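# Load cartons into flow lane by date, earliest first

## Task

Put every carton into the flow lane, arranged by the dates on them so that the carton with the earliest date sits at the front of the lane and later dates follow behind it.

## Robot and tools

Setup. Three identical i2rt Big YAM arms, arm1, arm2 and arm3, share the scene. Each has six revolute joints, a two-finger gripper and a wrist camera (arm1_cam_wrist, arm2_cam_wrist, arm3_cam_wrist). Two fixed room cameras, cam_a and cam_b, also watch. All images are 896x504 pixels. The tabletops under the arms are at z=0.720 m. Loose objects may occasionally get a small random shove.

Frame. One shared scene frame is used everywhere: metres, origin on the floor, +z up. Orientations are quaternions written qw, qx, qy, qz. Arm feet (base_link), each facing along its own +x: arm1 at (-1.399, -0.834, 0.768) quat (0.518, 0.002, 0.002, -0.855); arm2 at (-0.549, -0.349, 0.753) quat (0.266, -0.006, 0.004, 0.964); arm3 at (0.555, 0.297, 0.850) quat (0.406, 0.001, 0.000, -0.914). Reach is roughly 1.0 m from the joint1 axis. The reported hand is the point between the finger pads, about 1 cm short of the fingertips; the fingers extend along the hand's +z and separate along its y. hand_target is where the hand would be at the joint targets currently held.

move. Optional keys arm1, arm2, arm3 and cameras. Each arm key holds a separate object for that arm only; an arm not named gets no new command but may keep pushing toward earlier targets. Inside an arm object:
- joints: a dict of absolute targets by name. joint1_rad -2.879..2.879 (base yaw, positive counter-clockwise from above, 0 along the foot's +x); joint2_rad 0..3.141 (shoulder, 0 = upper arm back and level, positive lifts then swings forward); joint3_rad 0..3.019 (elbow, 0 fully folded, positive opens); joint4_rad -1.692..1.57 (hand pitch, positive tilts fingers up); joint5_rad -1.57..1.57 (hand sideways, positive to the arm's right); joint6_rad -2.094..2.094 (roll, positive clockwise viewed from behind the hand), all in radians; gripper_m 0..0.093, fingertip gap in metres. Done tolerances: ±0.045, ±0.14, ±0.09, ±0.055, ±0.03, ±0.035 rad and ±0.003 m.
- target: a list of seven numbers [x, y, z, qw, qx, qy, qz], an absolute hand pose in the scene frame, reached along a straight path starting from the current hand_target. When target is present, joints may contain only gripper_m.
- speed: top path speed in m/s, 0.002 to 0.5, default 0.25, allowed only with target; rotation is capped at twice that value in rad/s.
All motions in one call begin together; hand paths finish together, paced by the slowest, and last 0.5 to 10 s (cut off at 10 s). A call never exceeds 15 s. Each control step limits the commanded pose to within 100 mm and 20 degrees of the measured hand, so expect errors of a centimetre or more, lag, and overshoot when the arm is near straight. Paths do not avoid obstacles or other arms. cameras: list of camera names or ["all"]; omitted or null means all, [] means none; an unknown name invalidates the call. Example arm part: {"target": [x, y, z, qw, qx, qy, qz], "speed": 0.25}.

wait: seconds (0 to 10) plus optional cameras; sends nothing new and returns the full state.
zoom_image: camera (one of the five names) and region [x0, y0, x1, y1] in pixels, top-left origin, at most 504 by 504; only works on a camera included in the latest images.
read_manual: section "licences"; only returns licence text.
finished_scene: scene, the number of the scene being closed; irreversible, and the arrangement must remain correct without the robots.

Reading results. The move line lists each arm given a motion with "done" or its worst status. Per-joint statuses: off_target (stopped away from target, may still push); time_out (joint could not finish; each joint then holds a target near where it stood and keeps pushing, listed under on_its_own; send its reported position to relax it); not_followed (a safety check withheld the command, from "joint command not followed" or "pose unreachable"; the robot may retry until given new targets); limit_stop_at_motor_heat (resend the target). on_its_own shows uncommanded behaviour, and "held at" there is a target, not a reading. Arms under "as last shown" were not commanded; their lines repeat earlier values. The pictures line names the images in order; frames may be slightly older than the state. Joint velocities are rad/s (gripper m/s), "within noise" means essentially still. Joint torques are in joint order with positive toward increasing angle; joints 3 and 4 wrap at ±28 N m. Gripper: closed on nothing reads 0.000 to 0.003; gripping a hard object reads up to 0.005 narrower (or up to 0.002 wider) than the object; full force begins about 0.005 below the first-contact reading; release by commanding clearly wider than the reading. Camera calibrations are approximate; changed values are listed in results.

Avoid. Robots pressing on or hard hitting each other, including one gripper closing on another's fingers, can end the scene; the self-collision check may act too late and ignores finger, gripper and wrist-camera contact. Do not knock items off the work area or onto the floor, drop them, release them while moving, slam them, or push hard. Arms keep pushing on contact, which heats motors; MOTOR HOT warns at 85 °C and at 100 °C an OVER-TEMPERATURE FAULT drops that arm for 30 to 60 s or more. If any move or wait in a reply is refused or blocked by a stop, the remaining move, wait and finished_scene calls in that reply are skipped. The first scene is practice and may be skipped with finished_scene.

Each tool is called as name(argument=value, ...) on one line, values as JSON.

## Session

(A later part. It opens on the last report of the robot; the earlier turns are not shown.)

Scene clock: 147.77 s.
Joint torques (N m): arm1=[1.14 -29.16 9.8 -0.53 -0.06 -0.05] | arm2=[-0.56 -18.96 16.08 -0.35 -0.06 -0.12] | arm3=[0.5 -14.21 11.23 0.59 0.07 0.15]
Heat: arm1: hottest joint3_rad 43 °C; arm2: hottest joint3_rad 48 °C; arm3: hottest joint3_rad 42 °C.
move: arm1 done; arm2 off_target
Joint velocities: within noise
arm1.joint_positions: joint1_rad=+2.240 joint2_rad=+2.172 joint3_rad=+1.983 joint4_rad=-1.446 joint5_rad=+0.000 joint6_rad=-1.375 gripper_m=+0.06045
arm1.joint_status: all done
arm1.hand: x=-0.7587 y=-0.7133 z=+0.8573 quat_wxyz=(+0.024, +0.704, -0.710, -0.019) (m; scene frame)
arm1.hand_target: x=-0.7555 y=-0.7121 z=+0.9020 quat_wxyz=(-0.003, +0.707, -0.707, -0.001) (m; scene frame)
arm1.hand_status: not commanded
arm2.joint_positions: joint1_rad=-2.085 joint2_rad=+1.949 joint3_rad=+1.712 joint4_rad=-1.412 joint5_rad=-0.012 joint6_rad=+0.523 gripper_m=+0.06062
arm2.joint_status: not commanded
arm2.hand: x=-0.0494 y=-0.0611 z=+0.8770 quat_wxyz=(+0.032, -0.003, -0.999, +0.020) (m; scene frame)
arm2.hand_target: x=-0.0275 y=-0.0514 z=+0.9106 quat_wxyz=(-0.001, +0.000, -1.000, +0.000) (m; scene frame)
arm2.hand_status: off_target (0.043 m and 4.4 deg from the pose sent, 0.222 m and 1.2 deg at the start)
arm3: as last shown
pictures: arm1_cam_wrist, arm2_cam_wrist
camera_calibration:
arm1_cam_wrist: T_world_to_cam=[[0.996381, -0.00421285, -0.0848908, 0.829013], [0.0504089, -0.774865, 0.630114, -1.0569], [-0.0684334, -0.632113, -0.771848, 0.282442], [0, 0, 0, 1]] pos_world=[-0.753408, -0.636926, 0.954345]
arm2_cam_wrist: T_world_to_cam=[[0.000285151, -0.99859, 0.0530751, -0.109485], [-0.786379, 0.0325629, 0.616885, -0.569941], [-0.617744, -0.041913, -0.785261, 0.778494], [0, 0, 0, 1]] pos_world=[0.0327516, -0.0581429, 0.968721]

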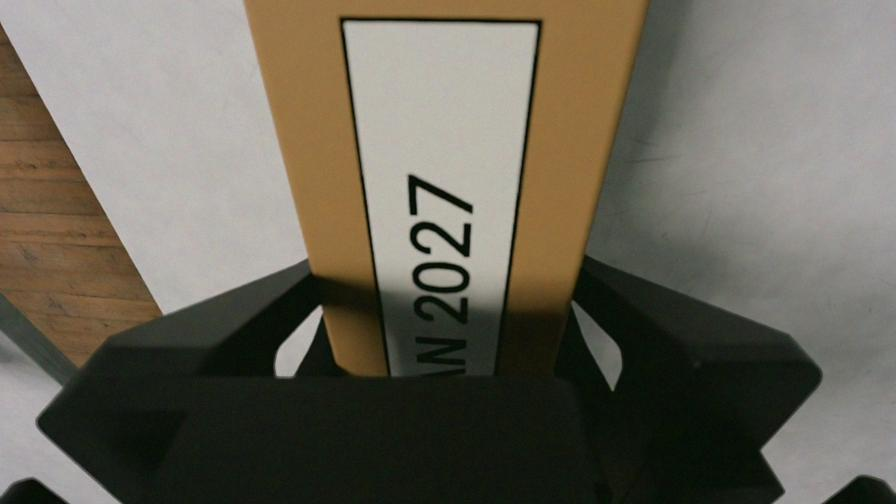

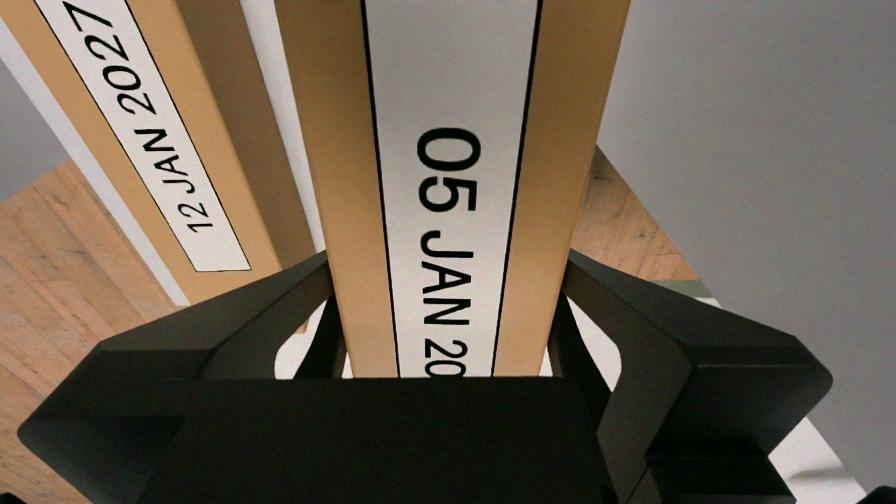

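move(arm2={"target": [-0.025, -0.05, 0.80, 0, 0, 1, 0], "speed": 0.15}, arm1={"target": [-0.756, -0.712, 0.80, 0, -0.7071, 0.7071, 0], "speed": 0.15}, cameras=["arm2_cam_wrist"])

move(arm2={"target": [-0.025, -0.05, 0.765, 0, 0, 1, 0], "speed": 0.06}, arm1={"target": [-0.756, -0.712, 0.742, 0, -0.7071, 0.7071, 0], "speed": 0.07}, cameras=["arm1_cam_wrist", "arm2_cam_wrist"])

move(arm2={"joints": {"gripper_m": 0.082}}, arm1={"joints": {"gripper_m": 0.09}}, cameras=["arm1_cam_wrist", "arm2_cam_wrist"])

move(arm2={"target": [-0.025, -0.05, 0.94, 0, 0, 1, 0], "speed": 0.3}, arm1={"target": [-0.758, -0.712, 0.93, 0, -0.7071, 0.7071, 0], "speed": 0.3}, cameras=["arm1_cam_wrist", "arm2_cam_wrist"])

move(arm2={"target": [-0.22, -0.12, 0.97, 0, 0, 1, 0], "speed": 0.5}, arm1={"joints": {"joint1_rad": 1.0, "joint2_rad": 1.012, "joint3_rad": 1.202, "joint4_rad": -1.195, "joint5_rad": 0, "joint6_rad": -0.5}}, cameras=["arm1_cam_wrist"])

move(arm2={"joints": {"joint1_rad": 1.55, "joint2_rad": 1.575, "joint3_rad": 1.245, "joint4_rad": -1.259, "joint5_rad": 0, "joint6_rad": -0.56, "gripper_m": 0.093}}, arm1={"joints": {"joint1_rad": 0.2}}, arm3={"target": [-0.03, -0.05, 0.885, 0, 1, 0, 0], "speed": 0.4}, cameras=["arm2_cam_wrist", "arm3_cam_wrist"])

Scene clock: 158.80 s.
Joint torques (N m): arm1=[1.08 -26.4 8.94 0.21 -0.08 -0.04] | arm2=[-0.85 -21.25 9.14 0.54 -0.02 -0.09] | arm3=[0.38 -14.21 11.23 0.57 0.1 0.15]
Heat: arm1: hottest joint2_rad 43 °C; arm2: hottest joint3_rad 50 °C; arm3: hottest joint3_rad 42 °C.
move: arm1 off_target; arm2 done
Joint velocities: within noise
arm1.joint_positions: joint1_rad=+2.240 joint2_rad=+2.209 joint3_rad=+1.827 joint4_rad=-1.244 joint5_rad=+0.006 joint6_rad=-1.375 gripper_m=+0.06046
arm1.joint_status: not commanded
arm1.hand: x=-0.7668 y=-0.7154 z=+0.7757 quat_wxyz=(+0.022, +0.704, -0.710, -0.014) (m; scene frame)
arm1.hand_target: x=-0.7565 y=-0.7121 z=+0.8000 quat_wxyz=(+0.000, +0.707, -0.707, +0.000) (m; scene frame)
arm1.hand_status: off_target (0.027 m and 3.0 deg from the pose sent, 0.057 m and 3.5 deg at the start)
arm2.joint_positions: joint1_rad=-2.085 joint2_rad=+2.048 joint3_rad=+1.634 joint4_rad=-1.183 joint5_rad=-0.013 joint6_rad=+0.523 gripper_m=+0.06062
arm2.joint_status: not commanded
arm2.hand: x=-0.0290 y=-0.0506 z=+0.7906 quat_wxyz=(+0.010, -0.003, -1.000, +0.007) (m; scene frame)
arm2.hand_target: x=-0.0251 y=-0.0500 z=+0.8000 quat_wxyz=(+0.000, +0.000, -1.000, +0.000) (m; scene frame)
arm2.hand_status: done (0.010 m and 1.4 deg from the pose sent, 0.081 m and 4.4 deg at the start)
arm3: as last shown
pictures: arm2_cam_wrist
camera_calibration:
arm2_cam_wrist: T_world_to_cam=[[-0.000713883, -0.999663, 0.0259445, -0.0731561], [-0.813181, 0.0156803, 0.581799, -0.474841], [-0.58201, -0.0206822, -0.812918, 0.747704], [0, 0, 0, 1]] pos_world=[0.0489877, -0.0502216, 0.885983]

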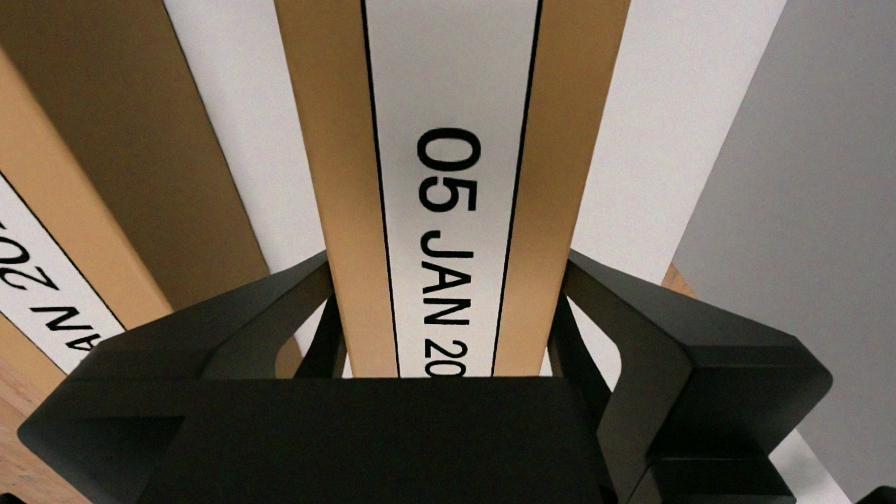

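Scene clock: 160.40 s.
Joint torques (N m): arm1=[1.03 -20.25 7.69 1.99 -0.28 -0.06] | arm2=[-0.38 -17.61 7.66 1.35 0 -0.09] | arm3=[0.38 -14.27 11.23 0.54 0.09 0.14]
Heat: arm1: hottest joint2_rad 43 °C; arm2: hottest joint3_rad 50 °C; arm3: hottest joint3_rad 42 °C.
move: arm1 off_target; arm2 off_target
Joint velocities: within noise
arm1.joint_positions: joint1_rad=+2.240 joint2_rad=+2.195 joint3_rad=+1.788 joint4_rad=-1.178 joint5_rad=+0.010 joint6_rad=-1.373 gripper_m=+0.06046
arm1.joint_status: not commanded
arm1.hand: x=-0.7642 y=-0.7157 z=+0.7704 quat_wxyz=(+0.006, +0.704, -0.710, -0.001) (m; scene frame)
arm1.hand_target: x=-0.7576 y=-0.7124 z=+0.7429 quat_wxyz=(+0.000, +0.707, -0.707, +0.000) (m; scene frame)
arm1.hand_status: off_target (0.030 m and 0.9 deg from the pose sent, 0.036 m and 3.0 deg at the start)
arm2.joint_positions: joint1_rad=-2.085 joint2_rad=+2.050 joint3_rad=+1.617 joint4_rad=-1.125 joint5_rad=-0.014 joint6_rad=+0.523 gripper_m=+0.06062
arm2.joint_status: not commanded
arm2.hand: x=-0.0228 y=-0.0470 z=+0.7837 quat_wxyz=(-0.007, -0.002, -1.000, -0.004) (m; scene frame)
arm2.hand_target: x=-0.0254 y=-0.0501 z=+0.7653 quat_wxyz=(+0.000, +0.000, -1.000, +0.000) (m; scene frame)
arm2.hand_status: off_target (0.019 m and 0.9 deg from the pose sent, 0.026 m and 1.4 deg at the start)
arm3: as last shown
pictures: arm1_cam_wrist, arm2_cam_wrist
camera_calibration:
arm1_cam_wrist: T_world_to_cam=[[0.999364, -0.00561384, -0.0352068, 0.790087], [0.0179261, -0.774486, 0.632338, -1.02993], [-0.030817, -0.632567, -0.773893, 0.243463], [0, 0, 0, 1]] pos_world=[-0.76362, -0.639225, 0.867495]
arm2_cam_wrist: T_world_to_cam=[[-0.000338683, -0.999983, 0.00579901, -0.0535991], [-0.832372, 0.00349582, 0.554207, -0.445098], [-0.554218, -0.00463923, -0.832359, 0.762374], [0, 0, 0, 1]] pos_world=[0.0520162, -0.0485053, 0.881556]

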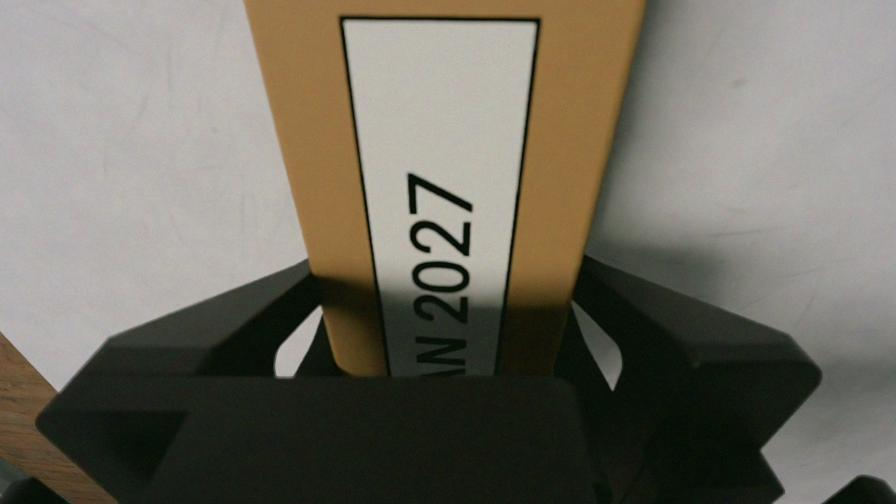

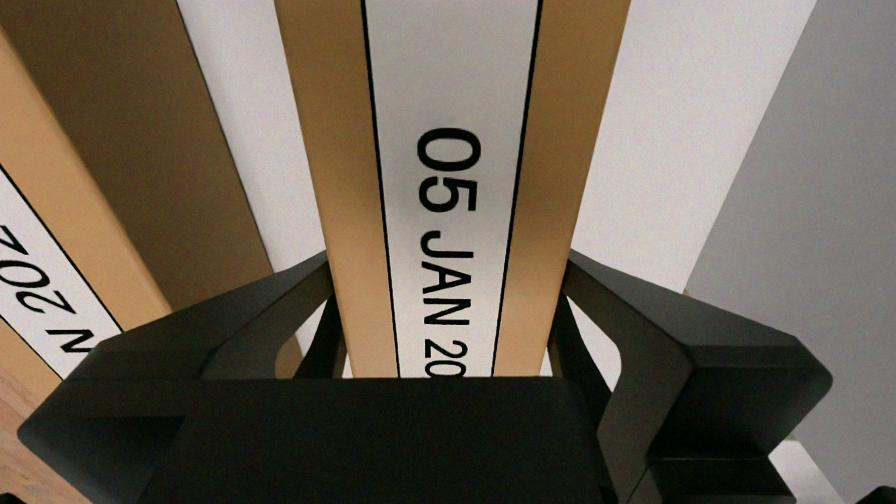

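Scene clock: 161.07 s.
Joint torques (N m): arm1=[1.14 -22.18 7.62 0.4 -0.09 -0.04] | arm2=[-0.38 -17.67 7.75 0.79 0 -0.08] | arm3=[0.38 -14.27 11.28 0.53 0.09 0.14]
Heat: arm1: hottest joint2_rad 43 °C; arm2: hottest joint3_rad 50 °C; arm3: hottest joint3_rad 42 °C.
move: arm1 done; arm2 done
Joint velocities: within noise
arm1.joint_positions: joint1_rad=+2.240 joint2_rad=+2.217 joint3_rad=+1.788 joint4_rad=-1.132 joint5_rad=+0.006 joint6_rad=-1.375 gripper_m=+0.08987
arm1.joint_status: all done
arm1.hand: x=-0.7561 y=-0.7133 z=+0.7568 quat_wxyz=(-0.005, +0.704, -0.710, +0.004) (m; scene frame)
arm1.hand_target: x=-0.7576 y=-0.7124 z=+0.7428 quat_wxyz=(+0.000, +0.707, -0.707, +0.000) (m; scene frame)
arm1.hand_status: not commanded
arm2.joint_positions: joint1_rad=-2.085 joint2_rad=+2.050 joint3_rad=+1.617 joint4_rad=-1.112 joint5_rad=-0.014 joint6_rad=+0.522 gripper_m=+0.08191
arm2.joint_status: all done
arm2.hand: x=-0.0200 y=-0.0455 z=+0.7836 quat_wxyz=(-0.012, -0.002, -1.000, -0.007) (m; scene frame)
arm2.hand_target: x=-0.0254 y=-0.0501 z=+0.7653 quat_wxyz=(+0.000, +0.000, -1.000, +0.000) (m; scene frame)
arm2.hand_status: not commanded
arm3: as last shown
pictures: arm1_cam_wrist, arm2_cam_wrist
camera_calibration:
arm1_cam_wrist: T_world_to_cam=[[0.99992, -0.0036218, -0.012119, 0.765909], [0.00475576, -0.780171, 0.625548, -1.0285], [-0.0117205, -0.625555, -0.780092, 0.258821], [0, 0, 0, 1]] pos_world=[-0.757923, -0.637728, 0.854565]
arm2_cam_wrist: T_world_to_cam=[[0.000211392, -1, -0.000423315, -0.0471382], [-0.838364, -0.000407977, 0.54511, -0.435984], [-0.54511, 0.00023966, -0.838364, 0.768888], [0, 0, 0, 1]] pos_world=[0.0536258, -0.0475003, 0.882247]

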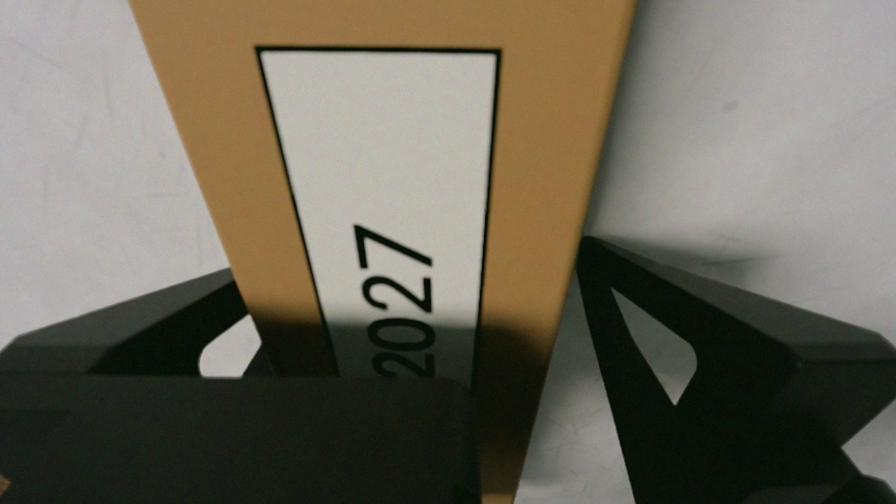

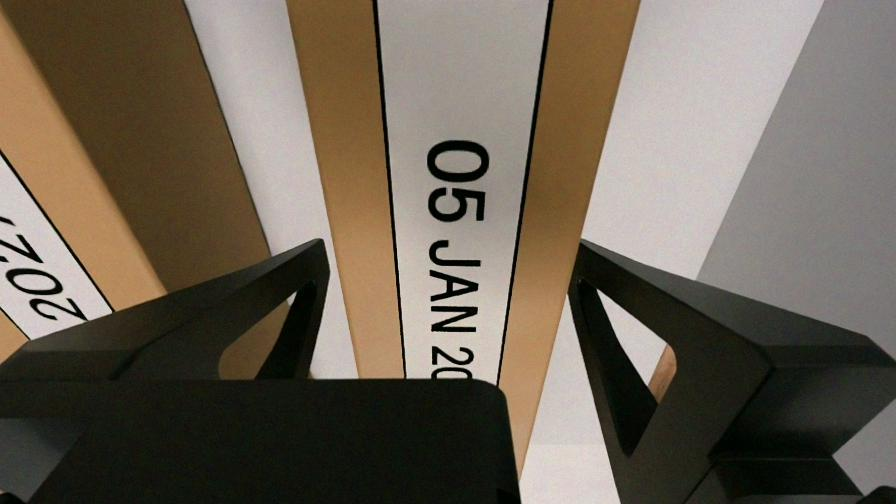

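Scene clock: 162.87 s.
Joint torques (N m): arm1=[1.2 -23.59 12.71 -0.32 -0.09 -0.02] | arm2=[-0.67 -16.67 14.13 -0.17 0.06 -0.12] | arm3=[0.32 -14.27 11.23 0.61 0.08 0.14]
Heat: arm1: hottest joint2_rad 43 °C; arm2: hottest joint3_rad 50 °C; arm3: hottest joint3_rad 42 °C.
move: arm1 off_target; arm2 off_target
Joint velocities: within noise
arm1.joint_positions: joint1_rad=+2.240 joint2_rad=+2.091 joint3_rad=+1.997 joint4_rad=-1.518 joint5_rad=+0.006 joint6_rad=-1.375 gripper_m=+0.08994
arm1.joint_status: not commanded
arm1.hand: x=-0.7707 y=-0.7168 z=+0.9137 quat_wxyz=(+0.016, +0.704, -0.710, -0.010) (m; scene frame)
arm1.hand_target: x=-0.7589 y=-0.7122 z=+0.9300 quat_wxyz=(+0.000, +0.707, -0.707, +0.000) (m; scene frame)
arm1.hand_status: off_target (0.021 m and 2.2 deg from the pose sent, 0.173 m and 0.9 deg at the start; pose on its path clipped on 8 of 54 steps)
arm2.joint_positions: joint1_rad=-2.085 joint2_rad=+1.919 joint3_rad=+1.813 joint4_rad=-1.491 joint5_rad=-0.015 joint6_rad=+0.522 gripper_m=+0.08196
arm2.joint_status: not commanded
arm2.hand: x=-0.0400 y=-0.0541 z=+0.9320 quat_wxyz=(+0.010, -0.003, -1.000, +0.005) (m; scene frame)
arm2.hand_target: x=-0.0256 y=-0.0504 z=+0.9401 quat_wxyz=(-0.001, +0.000, -1.000, +0.000) (m; scene frame)
arm2.hand_status: off_target (0.018 m and 1.3 deg from the pose sent, 0.157 m and 1.6 deg at the start)
arm3: as last shown
pictures: arm1_cam_wrist, arm2_cam_wrist
camera_calibration:
arm1_cam_wrist: T_world_to_cam=[[0.998126, -0.00371936, -0.0610765, 0.825624], [0.035775, -0.774308, 0.631796, -1.10692], [-0.0496419, -0.632798, -0.772724, 0.337701], [0, 0, 0, 1]] pos_world=[-0.767713, -0.640327, 1.01072]
arm2_cam_wrist: T_world_to_cam=[[-0.0000278276, -0.999719, 0.0236867, -0.0781369], [-0.81318, 0.0138086, 0.581849, -0.566089], [-0.582013, -0.0192454, -0.812952, 0.856204], [0, 0, 0, 1]] pos_world=[0.037988, -0.0538201, 1.02728]

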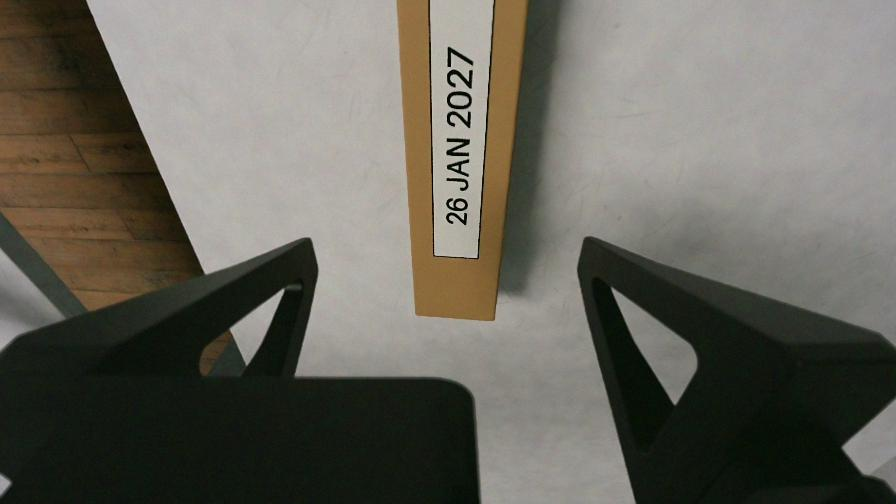

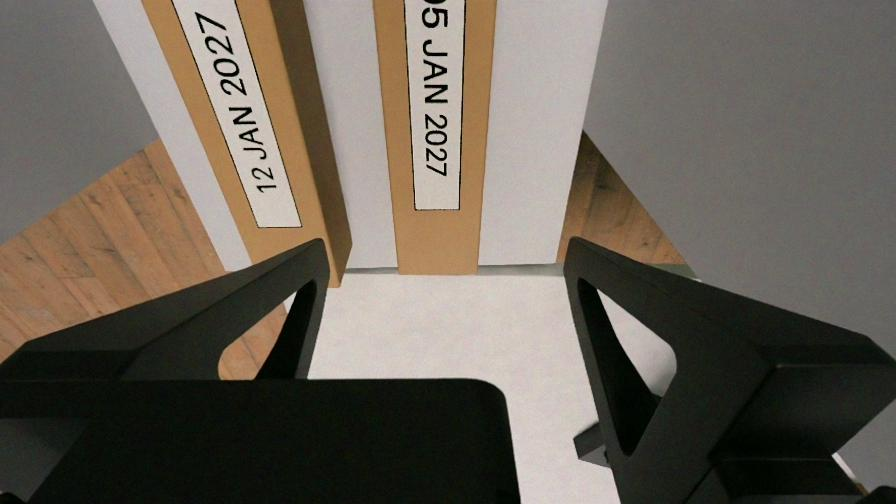

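Scene clock: 164.67 s.
Joint torques (N m): arm1=[-0.38 -7 9.95 1.2 -0.06 0.14] | arm2=[0.38 -8.94 8.5 0.81 0.09 0.1] | arm3=[0.44 -14.27 11.25 0.59 0.09 0.14]
Heat: arm1: hottest joint2_rad 43 °C; arm2: hottest joint3_rad 50 °C; arm3: hottest joint3_rad 42 °C.
move: arm1 done; arm2 off_target
Joint velocities: within noise
arm1.joint_positions: joint1_rad=+1.014 joint2_rad=+1.009 joint3_rad=+1.197 joint4_rad=-1.201 joint5_rad=+0.002 joint6_rad=-0.509 gripper_m=+0.08998
arm1.joint_status: all done
arm1.hand: x=-1.2055 y=-1.1660 z=+1.1162 quat_wxyz=(-0.197, -0.252, -0.928, +0.190) (m; scene frame)
arm1.hand_target: x=-1.2087 y=-1.1709 z=+1.1184 quat_wxyz=(-0.200, -0.263, -0.924, +0.193) (m; scene frame)
arm1.hand_status: not commanded
arm2.joint_positions: joint1_rad=-2.015 joint2_rad=+1.385 joint3_rad=+1.275 joint4_rad=-1.444 joint5_rad=-0.017 joint6_rad=+0.584 gripper_m=+0.08196
arm2.joint_status: not commanded
arm2.hand: x=-0.2172 y=-0.1216 z=+0.9812 quat_wxyz=(-0.007, +0.002, -1.000, -0.006) (m; scene frame)
arm2.hand_target: x=-0.2200 y=-0.1201 z=+0.9702 quat_wxyz=(+0.000, +0.000, -1.000, +0.000) (m; scene frame)
arm2.hand_status: off_target (0.012 m and 1.1 deg from the pose sent, 0.195 m and 1.4 deg at the start)
arm3.joint_positions: joint1_rad=+0.069 joint2_rad=+1.512 joint3_rad=+1.070 joint4_rad=-1.128 joint5_rad=+0.000 joint6_rad=+0.900 gripper_m=+0.09009
arm3.joint_status: not commanded
arm3.hand: x=+0.2988 y=-0.0270 z=+0.9530 quat_wxyz=(+0.000, -1.000, -0.002, +0.000) (m; scene frame)
arm3.hand_target: x=+0.2958 y=-0.0333 z=+0.9494 quat_wxyz=(+0.000, -1.000, +0.000, -0.001) (m; scene frame)
arm3.hand_status: not commanded
pictures: arm1_cam_wrist
camera_calibration:
arm1_cam_wrist: T_world_to_cam=[[-0.533343, -0.81281, 0.234275, -1.84891], [-0.798288, 0.575241, 0.178424, -0.49299], [-0.27979, -0.091858, -0.955657, 0.745811], [0, 0, 0, 1]] pos_world=[-1.17098, -1.15072, 1.23386]

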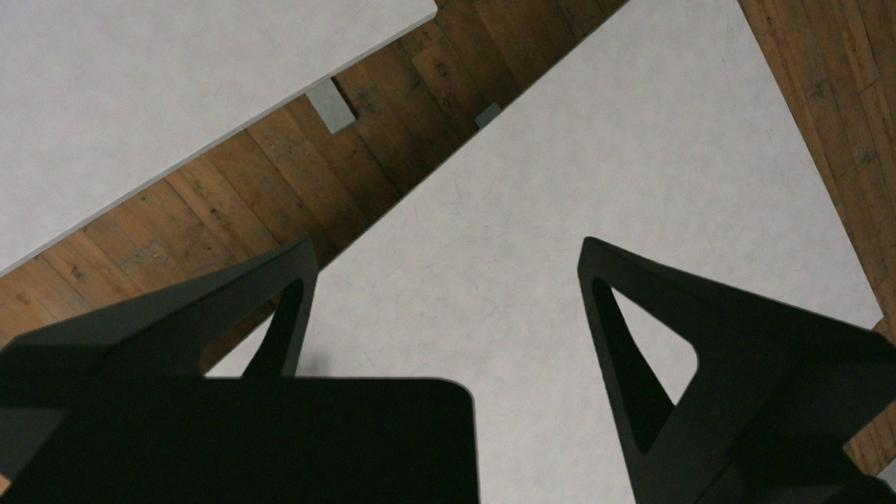

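Scene clock: 167.27 s.
Joint torques (N m): arm1=[-0.56 -6.77 9.98 1.2 -0.01 0.14] | arm2=[0.03 -12.86 8.39 -0.12 -0.05 -0.11] | arm3=[0.32 -26.58 14.48 -0.01 0.02 -0.03]
Heat: arm1: hottest joint2_rad 43 °C; arm2: hottest joint3_rad 50 °C; arm3: hottest joint3_rad 42 °C.
move: arm1 done; arm2 done; arm3 off_target
Joint velocities: within noise
arm1.joint_positions: joint1_rad=+0.216 joint2_rad=+1.009 joint3_rad=+1.197 joint4_rad=-1.201 joint5_rad=+0.001 joint6_rad=-0.508 gripper_m=+0.08999
arm1.joint_status: all done
arm1.hand: x=-1.5003 y=-1.2051 z=+1.1153 quat_wxyz=(-0.106, -0.593, -0.758, +0.251) (m; scene frame)
arm1.hand_target: x=-1.5068 y=-1.2061 z=+1.1175 quat_wxyz=(-0.107, -0.601, -0.750, +0.255) (m; scene frame)
arm1.hand_status: not commanded
arm2.joint_positions: joint1_rad=+1.549 joint2_rad=+1.579 joint3_rad=+1.258 joint4_rad=-1.249 joint5_rad=+0.000 joint6_rad=-0.550 gripper_m=+0.09298
arm2.joint_status: all done
arm2.hand: x=-0.7925 y=-0.7330 z=+0.8974 quat_wxyz=(+0.008, +0.711, +0.703, -0.001) (m; scene frame)
arm2.hand_target: x=-0.7884 y=-0.7268 z=+0.8945 quat_wxyz=(+0.005, +0.707, +0.707, +0.008) (m; scene frame)
arm2.hand_status: not commanded
arm3.joint_positions: joint1_rad=-0.301 joint2_rad=+2.208 joint3_rad=+1.929 joint4_rad=-1.287 joint5_rad=+0.003 joint6_rad=+0.546 gripper_m=+0.09009
arm3.joint_status: not commanded
arm3.hand: x=-0.0222 y=-0.0436 z=+0.8921 quat_wxyz=(+0.000, -1.000, +0.005, +0.002) (m; scene frame)
arm3.hand_target: x=-0.0294 y=-0.0497 z=+0.8849 quat_wxyz=(+0.000, -1.000, +0.000, +0.000) (m; scene frame)
arm3.hand_status: off_target (0.012 m and 0.6 deg from the pose sent, 0.337 m and 0.3 deg at the start)
pictures: arm2_cam_wrist, arm3_cam_wrist
camera_calibration:
arm2_cam_wrist: T_world_to_cam=[[-0.999975, 0.00626448, 0.00323172, -0.792836], [0.00700424, 0.831495, 0.555488, 0.124488], [0.00079269, 0.555497, -0.831518, 1.277], [0, 0, 0, 1]] pos_world=[-0.7947, -0.807912, 0.995255]
arm3_cam_wrist: T_world_to_cam=[[0.0260735, 0.999658, -0.0020719, 0.0468537], [0.804931, -0.0197654, 0.593039, -0.5102], [0.592795, -0.0171303, -0.805171, 0.853678], [0, 0, 0, 1]] pos_world=[-0.0966018, -0.0422982, 0.990022]

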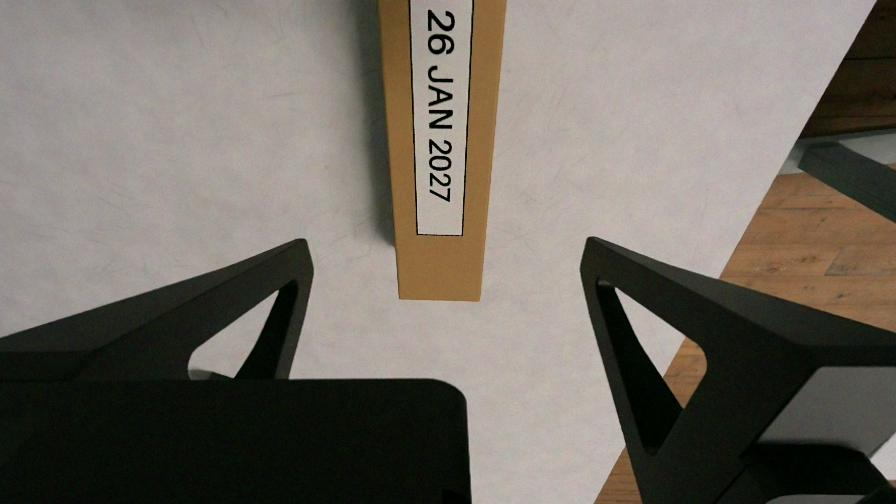

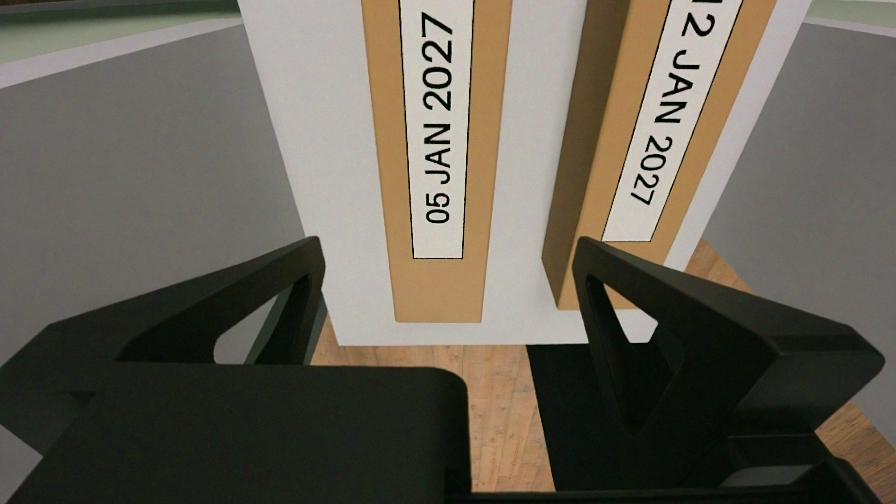

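move(arm3={"target": [-0.042, -0.05, 0.775, 0, 1, 0, 0], "speed": 0.15}, arm2={"target": [-0.787, -0.759, 0.757, 0, 0.7133, 0.7009, 0], "speed": 0.3}, cameras=["arm2_cam_wrist", "arm3_cam_wrist"])

move(arm3={"joints": {"gripper_m": 0.05}}, arm2={"joints": {"gripper_m": 0.05}}, cameras=["arm2_cam_wrist", "arm3_cam_wrist"])

move(arm3={"target": [-0.035, -0.05, 0.96, 0, 1, 0, 0], "speed": 0.25}, arm2={"target": [-0.786, -0.75, 0.95, 0, 0.7133, 0.7009, 0], "speed": 0.3}, cameras=["arm2_cam_wrist", "arm3_cam_wrist"])

move(arm3={"target": [0.17, 0.0, 0.97, 0, 1, 0, 0], "speed": 0.45}, arm2={"joints": {"joint1_rad": -1.9155, "joint2_rad": 1.392, "joint3_rad": 1.254, "joint4_rad": -1.433, "joint5_rad": 0, "joint6_rad": 0.688}}, cameras=["arm3_cam_wrist"])

move(arm3={"target": [0.60, -0.336, 0.91, 0, 0.9989, 0, -0.0462], "speed": 0.45}, arm2={"target": [-0.025, -0.05, 0.91, 0, 0, 1, 0], "speed": 0.3}, cameras=["arm2_cam_wrist", "arm3_cam_wrist"])

Scene clock: 186.60 s.
Joint torques (N m): arm1=[-0.5 -6.77 9.95 1.21 -0.01 0.14] | arm2=[0.73 -13.22 7.25 0.8 0.01 0.07] | arm3=[-0.56 -28.63 11.56 0.7 0.01 -0.06]
Heat: arm1: hottest joint3_rad 42 °C; arm2: hottest joint3_rad 50 °C; arm3: hottest joint3_rad 44 °C.
move: arm2 off_target; arm3 off_target
Joint velocities: within noise
arm1: as last shown
arm2.joint_positions: joint1_rad=+1.580 joint2_rad=+1.788 joint3_rad=+1.147 joint4_rad=-0.921 joint5_rad=+0.012 joint6_rad=-0.515 gripper_m=+0.09298
arm2.joint_status: not commanded
arm2.hand: x=-0.7926 y=-0.7599 z=+0.7668 quat_wxyz=(+0.003, +0.713, +0.702, -0.006) (m; scene frame)
arm2.hand_target: x=-0.7870 y=-0.7588 z=+0.7573 quat_wxyz=(+0.000, +0.713, +0.701, +0.000) (m; scene frame)
arm2.hand_status: off_target (0.011 m and 0.8 deg from the pose sent, 0.143 m and 1.0 deg at the start)
arm3.joint_positions: joint1_rad=-0.301 joint2_rad=+2.366 joint3_rad=+1.926 joint4_rad=-1.129 joint5_rad=+0.003 joint6_rad=+0.537 gripper_m=+0.09009
arm3.joint_status: not commanded
arm3.hand: x=-0.0355 y=-0.0516 z=+0.7875 quat_wxyz=(+0.001, -1.000, +0.001, +0.001) (m; scene frame)
arm3.hand_target: x=-0.0415 y=-0.0498 z=+0.7750 quat_wxyz=(+0.000, -1.000, +0.000, +0.000) (m; scene frame)
arm3.hand_status: off_target (0.014 m and 0.1 deg from the pose sent, 0.119 m and 0.6 deg at the start)
pictures: arm2_cam_wrist, arm3_cam_wrist
camera_calibration:
arm2_cam_wrist: T_world_to_cam=[[-0.999776, 0.0110708, 0.0180275, -0.799778], [0.0192152, 0.831704, 0.554887, 0.229746], [-0.00885049, 0.555109, -0.83173, 1.17541], [0, 0, 0, 1]] pos_world=[-0.79361, -0.83471, 0.864563]
arm3_cam_wrist: T_world_to_cam=[[0.0172033, 0.999852, -0.000654443, 0.053553], [0.803726, -0.0134395, 0.594847, -0.438744], [0.59475, -0.0107593, -0.803839, 0.776656], [0, 0, 0, 1]] pos_world=[-0.110208, -0.0510852, 0.885327]

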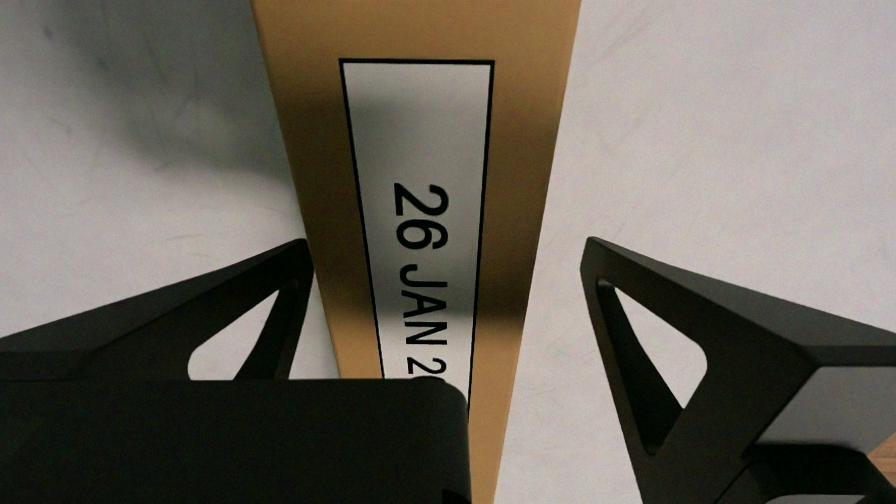

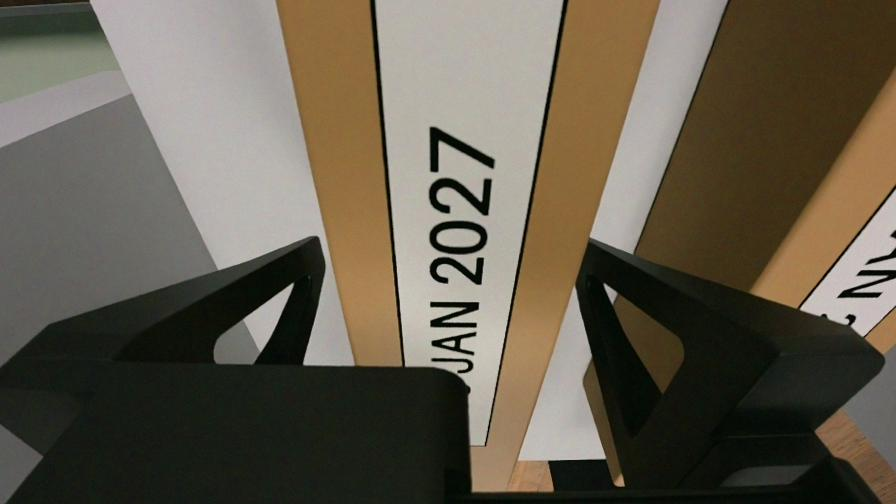

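Scene clock: 187.23 s.
Joint torques (N m): arm1=[-0.56 -6.71 9.96 1.2 -0.01 0.14] | arm2=[0.56 -12.92 7.27 0.77 0.03 0.08] | arm3=[-0.5 -28.75 11.55 0.75 -0.04 -0.03]
Heat: arm1: hottest joint3_rad 42 °C; arm2: hottest joint3_rad 50 °C; arm3: hottest joint3_rad 44 °C.
move: arm2 off_target; arm3 off_target
Joint velocities: within noise
arm1: as last shown
arm2.joint_positions: joint1_rad=+1.582 joint2_rad=+1.788 joint3_rad=+1.147 joint4_rad=-0.920 joint5_rad=+0.011 joint6_rad=-0.513 gripper_m=+0.06059
arm2.joint_status: gripper_m off_target (ended at +0.06062, target +0.05000)
arm2.hand: x=-0.7916 y=-0.7607 z=+0.7668 quat_wxyz=(+0.003, +0.712, +0.702, -0.007) (m; scene frame)
arm2.hand_target: x=-0.7870 y=-0.7588 z=+0.7573 quat_wxyz=(+0.000, +0.713, +0.701, +0.000) (m; scene frame)
arm2.hand_status: not commanded
arm3.joint_positions: joint1_rad=-0.301 joint2_rad=+2.366 joint3_rad=+1.926 joint4_rad=-1.129 joint5_rad=+0.004 joint6_rad=+0.537 gripper_m=+0.05833
arm3.joint_status: gripper_m off_target (ended at +0.05836, target +0.05000)
arm3.hand: x=-0.0356 y=-0.0514 z=+0.7875 quat_wxyz=(+0.001, -1.000, +0.001, +0.001) (m; scene frame)
arm3.hand_target: x=-0.0415 y=-0.0498 z=+0.7750 quat_wxyz=(+0.000, -1.000, +0.000, +0.000) (m; scene frame)
arm3.hand_status: not commanded
pictures: arm2_cam_wrist, arm3_cam_wrist
camera_calibration:
arm2_cam_wrist: T_world_to_cam=[[-0.999786, 0.0106802, 0.0177306, -0.798849], [0.0187159, 0.832311, 0.553992, 0.231141], [-0.00884064, 0.554205, -0.832333, 1.17567], [0, 0, 0, 1]] pos_world=[-0.79261, -0.835411, 0.864662]
arm3_cam_wrist: T_world_to_cam=[[0.0168611, 0.999858, 0.000321817, 0.052651], [0.804077, -0.0137508, 0.594367, -0.438296], [0.594287, -0.00976288, -0.804194, 0.77697], [0, 0, 0, 1]] pos_world=[-0.110208, -0.0510849, 0.885326]

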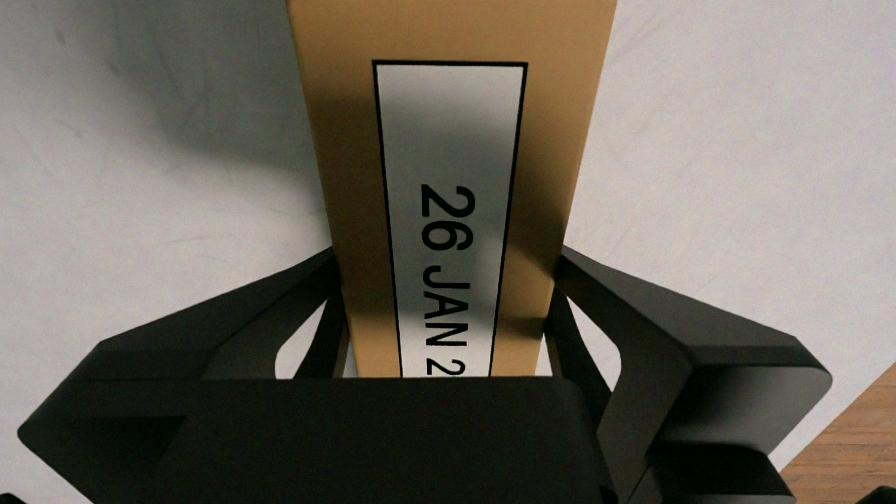

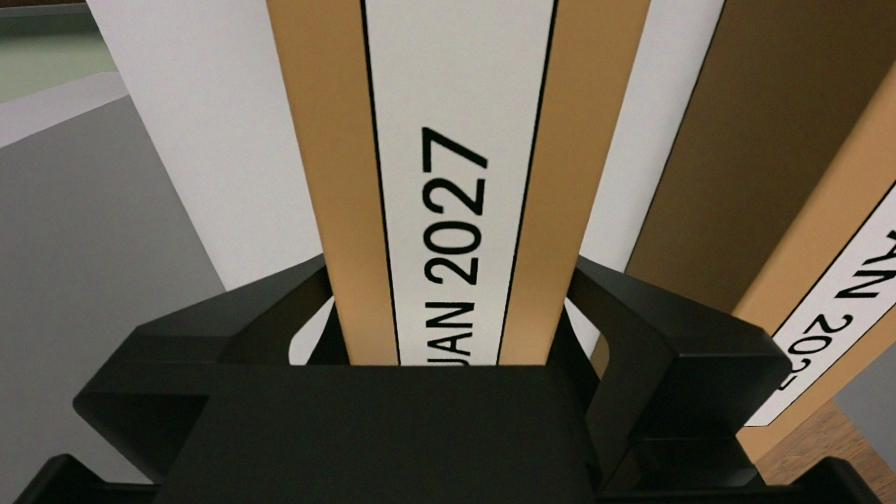

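Scene clock: 189.00 s.
Joint torques (N m): arm1=[-0.56 -6.83 9.95 1.21 -0.01 0.13] | arm2=[0.32 -12.28 15.45 -0.32 -0.02 0.06] | arm3=[-0.21 -31.5 16.76 -0.1 0.01 0.05]
Heat: arm1: hottest joint3_rad 42 °C; arm2: hottest joint3_rad 50 °C; arm3: hottest joint3_rad 44 °C.
move: arm2 off_target; arm3 off_target
Joint velocities: within noise
arm1: as last shown
arm2.joint_positions: joint1_rad=+1.582 joint2_rad=+1.571 joint3_rad=+1.316 joint4_rad=-1.384 joint5_rad=+0.012 joint6_rad=-0.513 gripper_m=+0.06059
arm2.joint_status: not commanded
arm2.hand: x=-0.7754 y=-0.7283 z=+0.9227 quat_wxyz=(-0.007, +0.712, +0.702, +0.031) (m; scene frame)
arm2.hand_target: x=-0.7850 y=-0.7483 z=+0.9502 quat_wxyz=(+0.000, +0.713, +0.701, +0.000) (m; scene frame)
arm2.hand_status: off_target (0.036 m and 3.6 deg from the pose sent, 0.184 m and 0.8 deg at the start)
arm3.joint_positions: joint1_rad=-0.301 joint2_rad=+2.217 joint3_rad=+2.042 joint4_rad=-1.459 joint5_rad=+0.003 joint6_rad=+0.536 gripper_m=+0.05833
arm3.joint_status: not commanded
arm3.hand: x=-0.0180 y=-0.0409 z=+0.9294 quat_wxyz=(+0.017, -0.999, +0.000, -0.027) (m; scene frame)
arm3.hand_target: x=-0.0333 y=-0.0490 z=+0.9604 quat_wxyz=(+0.000, -1.000, +0.000, +0.001) (m; scene frame)
arm3.hand_status: off_target (0.036 m and 3.7 deg from the pose sent, 0.172 m and 0.2 deg at the start; pose on its path clipped on 10 of 53 steps)
pictures: arm2_cam_wrist, arm3_cam_wrist
camera_calibration:
arm2_cam_wrist: T_world_to_cam=[[-0.999756, 0.00961492, -0.0198847, -0.751817], [-0.00448329, 0.793199, 0.608947, 0.0203125], [0.0216275, 0.608887, -0.792962, 1.31481], [0, 0, 0, 1]] pos_world=[-0.779979, -0.809456, 1.01528]
arm3_cam_wrist: T_world_to_cam=[[0.0151276, 0.999339, 0.0330653, 0.0113201], [0.770128, -0.032736, 0.637049, -0.577748], [0.63771, 0.0158275, -0.770114, 0.850846], [0, 0, 0, 1]] pos_world=[-0.0978235, -0.0436925, 1.02293]

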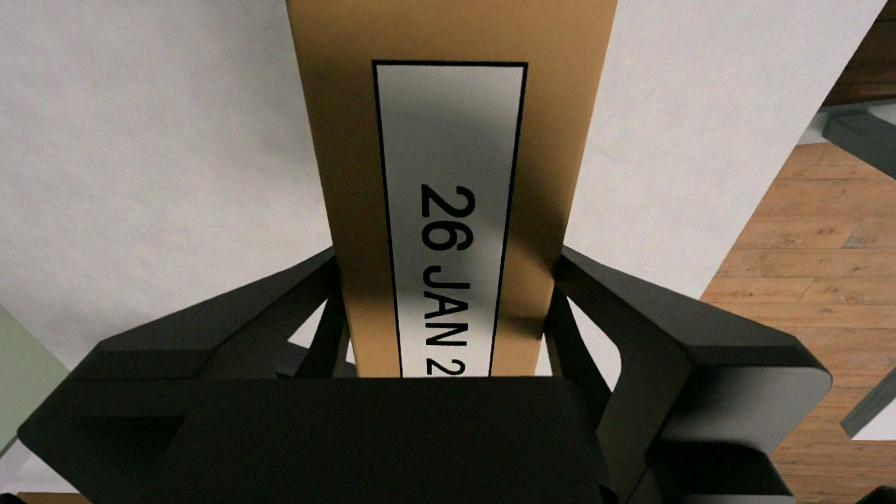

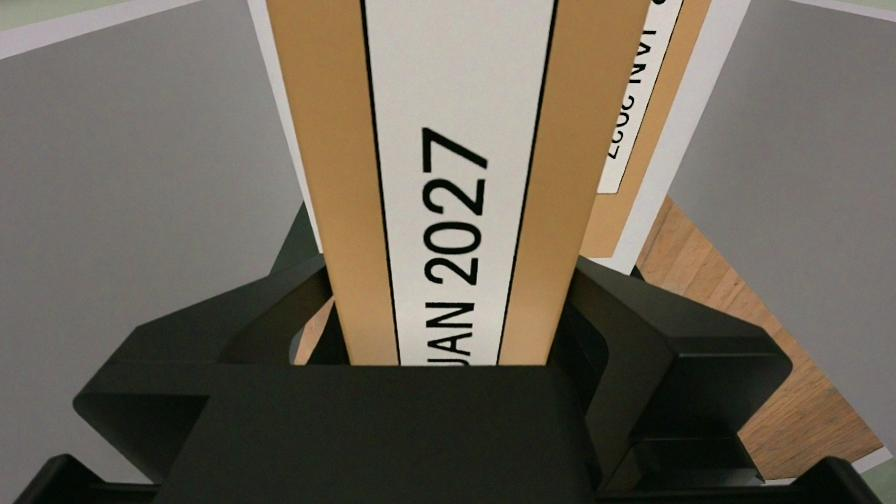

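Scene clock: 191.70 s.
Joint torques (N m): arm1=[-0.62 -6.65 9.96 1.21 -0.01 0.14] | arm2=[-0.32 -12.04 9.37 -0.17 -0.06 0.08] | arm3=[0.21 -21.6 11.33 0.54 0.17 0.17]
Heat: arm1: hottest joint3_rad 42 °C; arm2: hottest joint3_rad 50 °C; arm3: hottest joint3_rad 44 °C.
move: arm2 done; arm3 off_target
Joint velocities: within noise
arm1: as last shown
arm2.joint_positions: joint1_rad=-1.914 joint2_rad=+1.413 joint3_rad=+1.260 joint4_rad=-1.423 joint5_rad=+0.002 joint6_rad=+0.678 gripper_m=+0.06056
arm2.joint_status: all done
arm2.hand: x=-0.2370 y=-0.0896 z=+0.9639 quat_wxyz=(-0.003, +0.005, -1.000, +0.009) (m; scene frame)
arm2.hand_target: x=-0.2413 y=-0.0936 z=+0.9699 quat_wxyz=(-0.005, -0.001, -1.000, +0.006) (m; scene frame)
arm2.hand_status: not commanded
arm3.joint_positions: joint1_rad=-0.176 joint2_rad=+1.689 joint3_rad=+1.301 joint4_rad=-1.220 joint5_rad=-0.002 joint6_rad=+0.651 gripper_m=+0.05833
arm3.joint_status: not commanded
arm3.hand: x=+0.1763 y=+0.0044 z=+0.9578 quat_wxyz=(+0.011, -1.000, -0.004, -0.016) (m; scene frame)
arm3.hand_target: x=+0.1702 y=+0.0002 z=+0.9701 quat_wxyz=(+0.000, -1.000, +0.000, +0.000) (m; scene frame)
arm3.hand_status: off_target (0.014 m and 2.3 deg from the pose sent, 0.197 m and 3.7 deg at the start)
pictures: arm3_cam_wrist
camera_calibration:
arm3_cam_wrist: T_world_to_cam=[[0.00669837, 0.999793, 0.0192154, -0.0230177], [0.783731, -0.0171834, 0.620862, -0.730904], [0.621064, 0.0109009, -0.783684, 0.764026], [0, 0, 0, 1]] pos_world=[0.0984775, 0.00212492, 1.05299]

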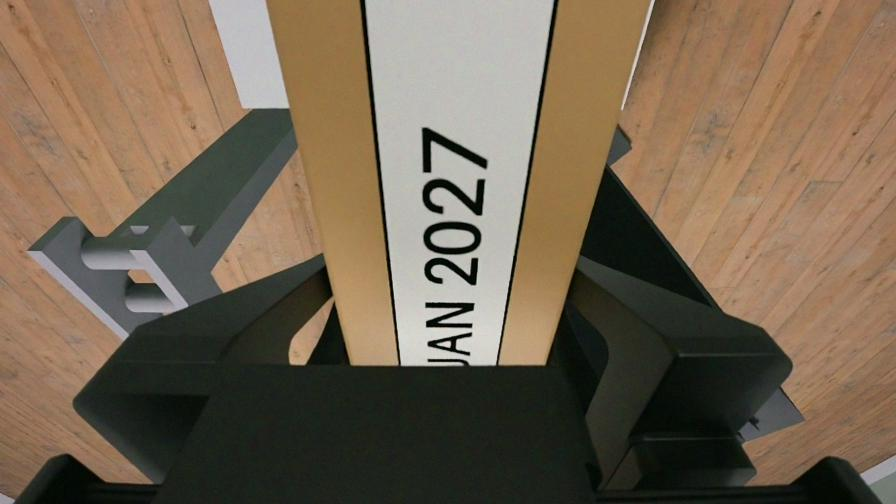

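Scene clock: 194.13 s.
Joint torques (N m): arm1=[-0.56 -6.77 9.96 1.18 -0.01 0.13] | arm2=[-0.67 -18.55 15.92 -0.32 -0.09 -0.11] | arm3=[-0.5 -27.34 15.6 -0.23 0.32 0.18]
Heat: arm1: hottest joint3_rad 42 °C; arm2: hottest joint3_rad 51 °C; arm3: hottest joint3_rad 44 °C.
move: arm2 off_target; arm3 off_target
Joint velocities: within noise
arm1: as last shown
arm2.joint_positions: joint1_rad=-2.084 joint2_rad=+1.945 joint3_rad=+1.715 joint4_rad=-1.412 joint5_rad=-0.011 joint6_rad=+0.523 gripper_m=+0.06056
arm2.joint_status: not commanded
arm2.hand: x=-0.0486 y=-0.0600 z=+0.8801 quat_wxyz=(+0.029, -0.003, -0.999, +0.019) (m; scene frame)
arm2.hand_target: x=-0.0272 y=-0.0514 z=+0.9104 quat_wxyz=(-0.001, +0.000, -1.000, +0.000) (m; scene frame)
arm2.hand_status: off_target (0.039 m and 4.0 deg from the pose sent, 0.222 m and 1.2 deg at the start)
arm3.joint_positions: joint1_rad=+0.841 joint2_rad=+2.098 joint3_rad=+1.727 joint4_rad=-1.255 joint5_rad=+0.090 joint6_rad=+1.660 gripper_m=+0.05833
arm3.joint_status: not commanded
arm3.hand: x=+0.6036 y=-0.3141 z=+0.8901 quat_wxyz=(+0.023, -0.999, -0.010, +0.046) (m; scene frame)
arm3.hand_target: x=+0.5999 y=-0.3346 z=+0.9103 quat_wxyz=(+0.000, -0.999, +0.000, +0.046) (m; scene frame)
arm3.hand_status: off_target (0.030 m and 2.9 deg from the pose sent, 0.546 m and 7.3 deg at the start; pose on its path clipped on 19 of 73 steps)
pictures: arm2_cam_wrist, arm3_cam_wrist
camera_calibration:
arm2_cam_wrist: T_world_to_cam=[[0.000948582, -0.998739, 0.0501989, -0.106009], [-0.790508, 0.0299955, 0.611717, -0.567012], [-0.612451, -0.0402629, -0.789482, 0.785506], [0, 0, 0, 1]] pos_world=[0.0329574, -0.0572412, 0.972316]
arm3_cam_wrist: T_world_to_cam=[[-0.00212622, 0.999038, 0.0438075, 0.276944], [0.855238, -0.0208858, 0.517814, -0.981867], [0.518231, 0.0385668, -0.854371, 0.582798], [0, 0, 0, 1]] pos_world=[0.538295, -0.319661, 0.994218]

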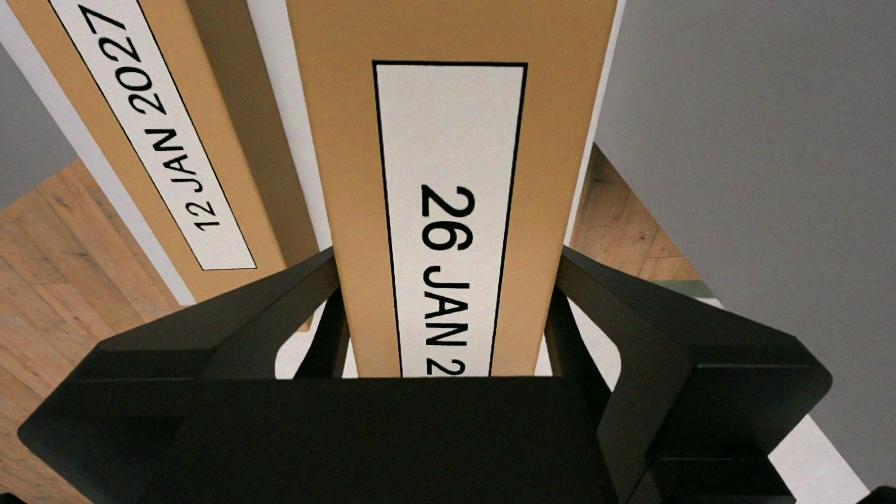

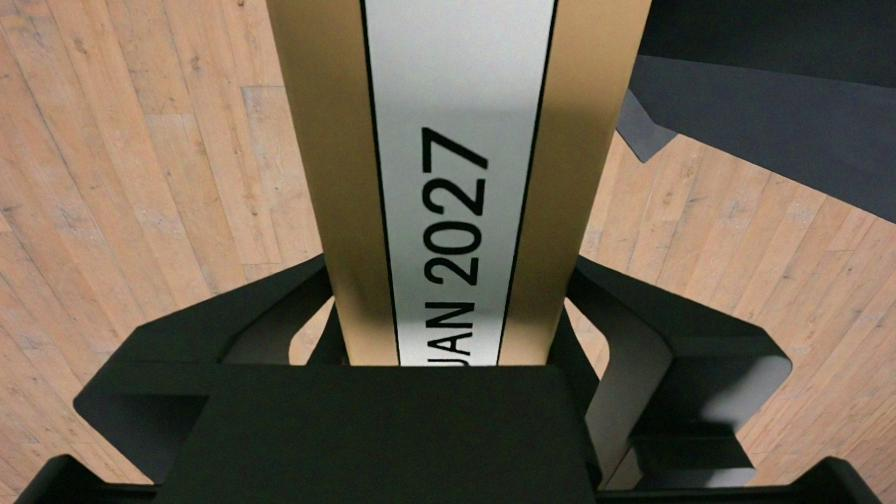

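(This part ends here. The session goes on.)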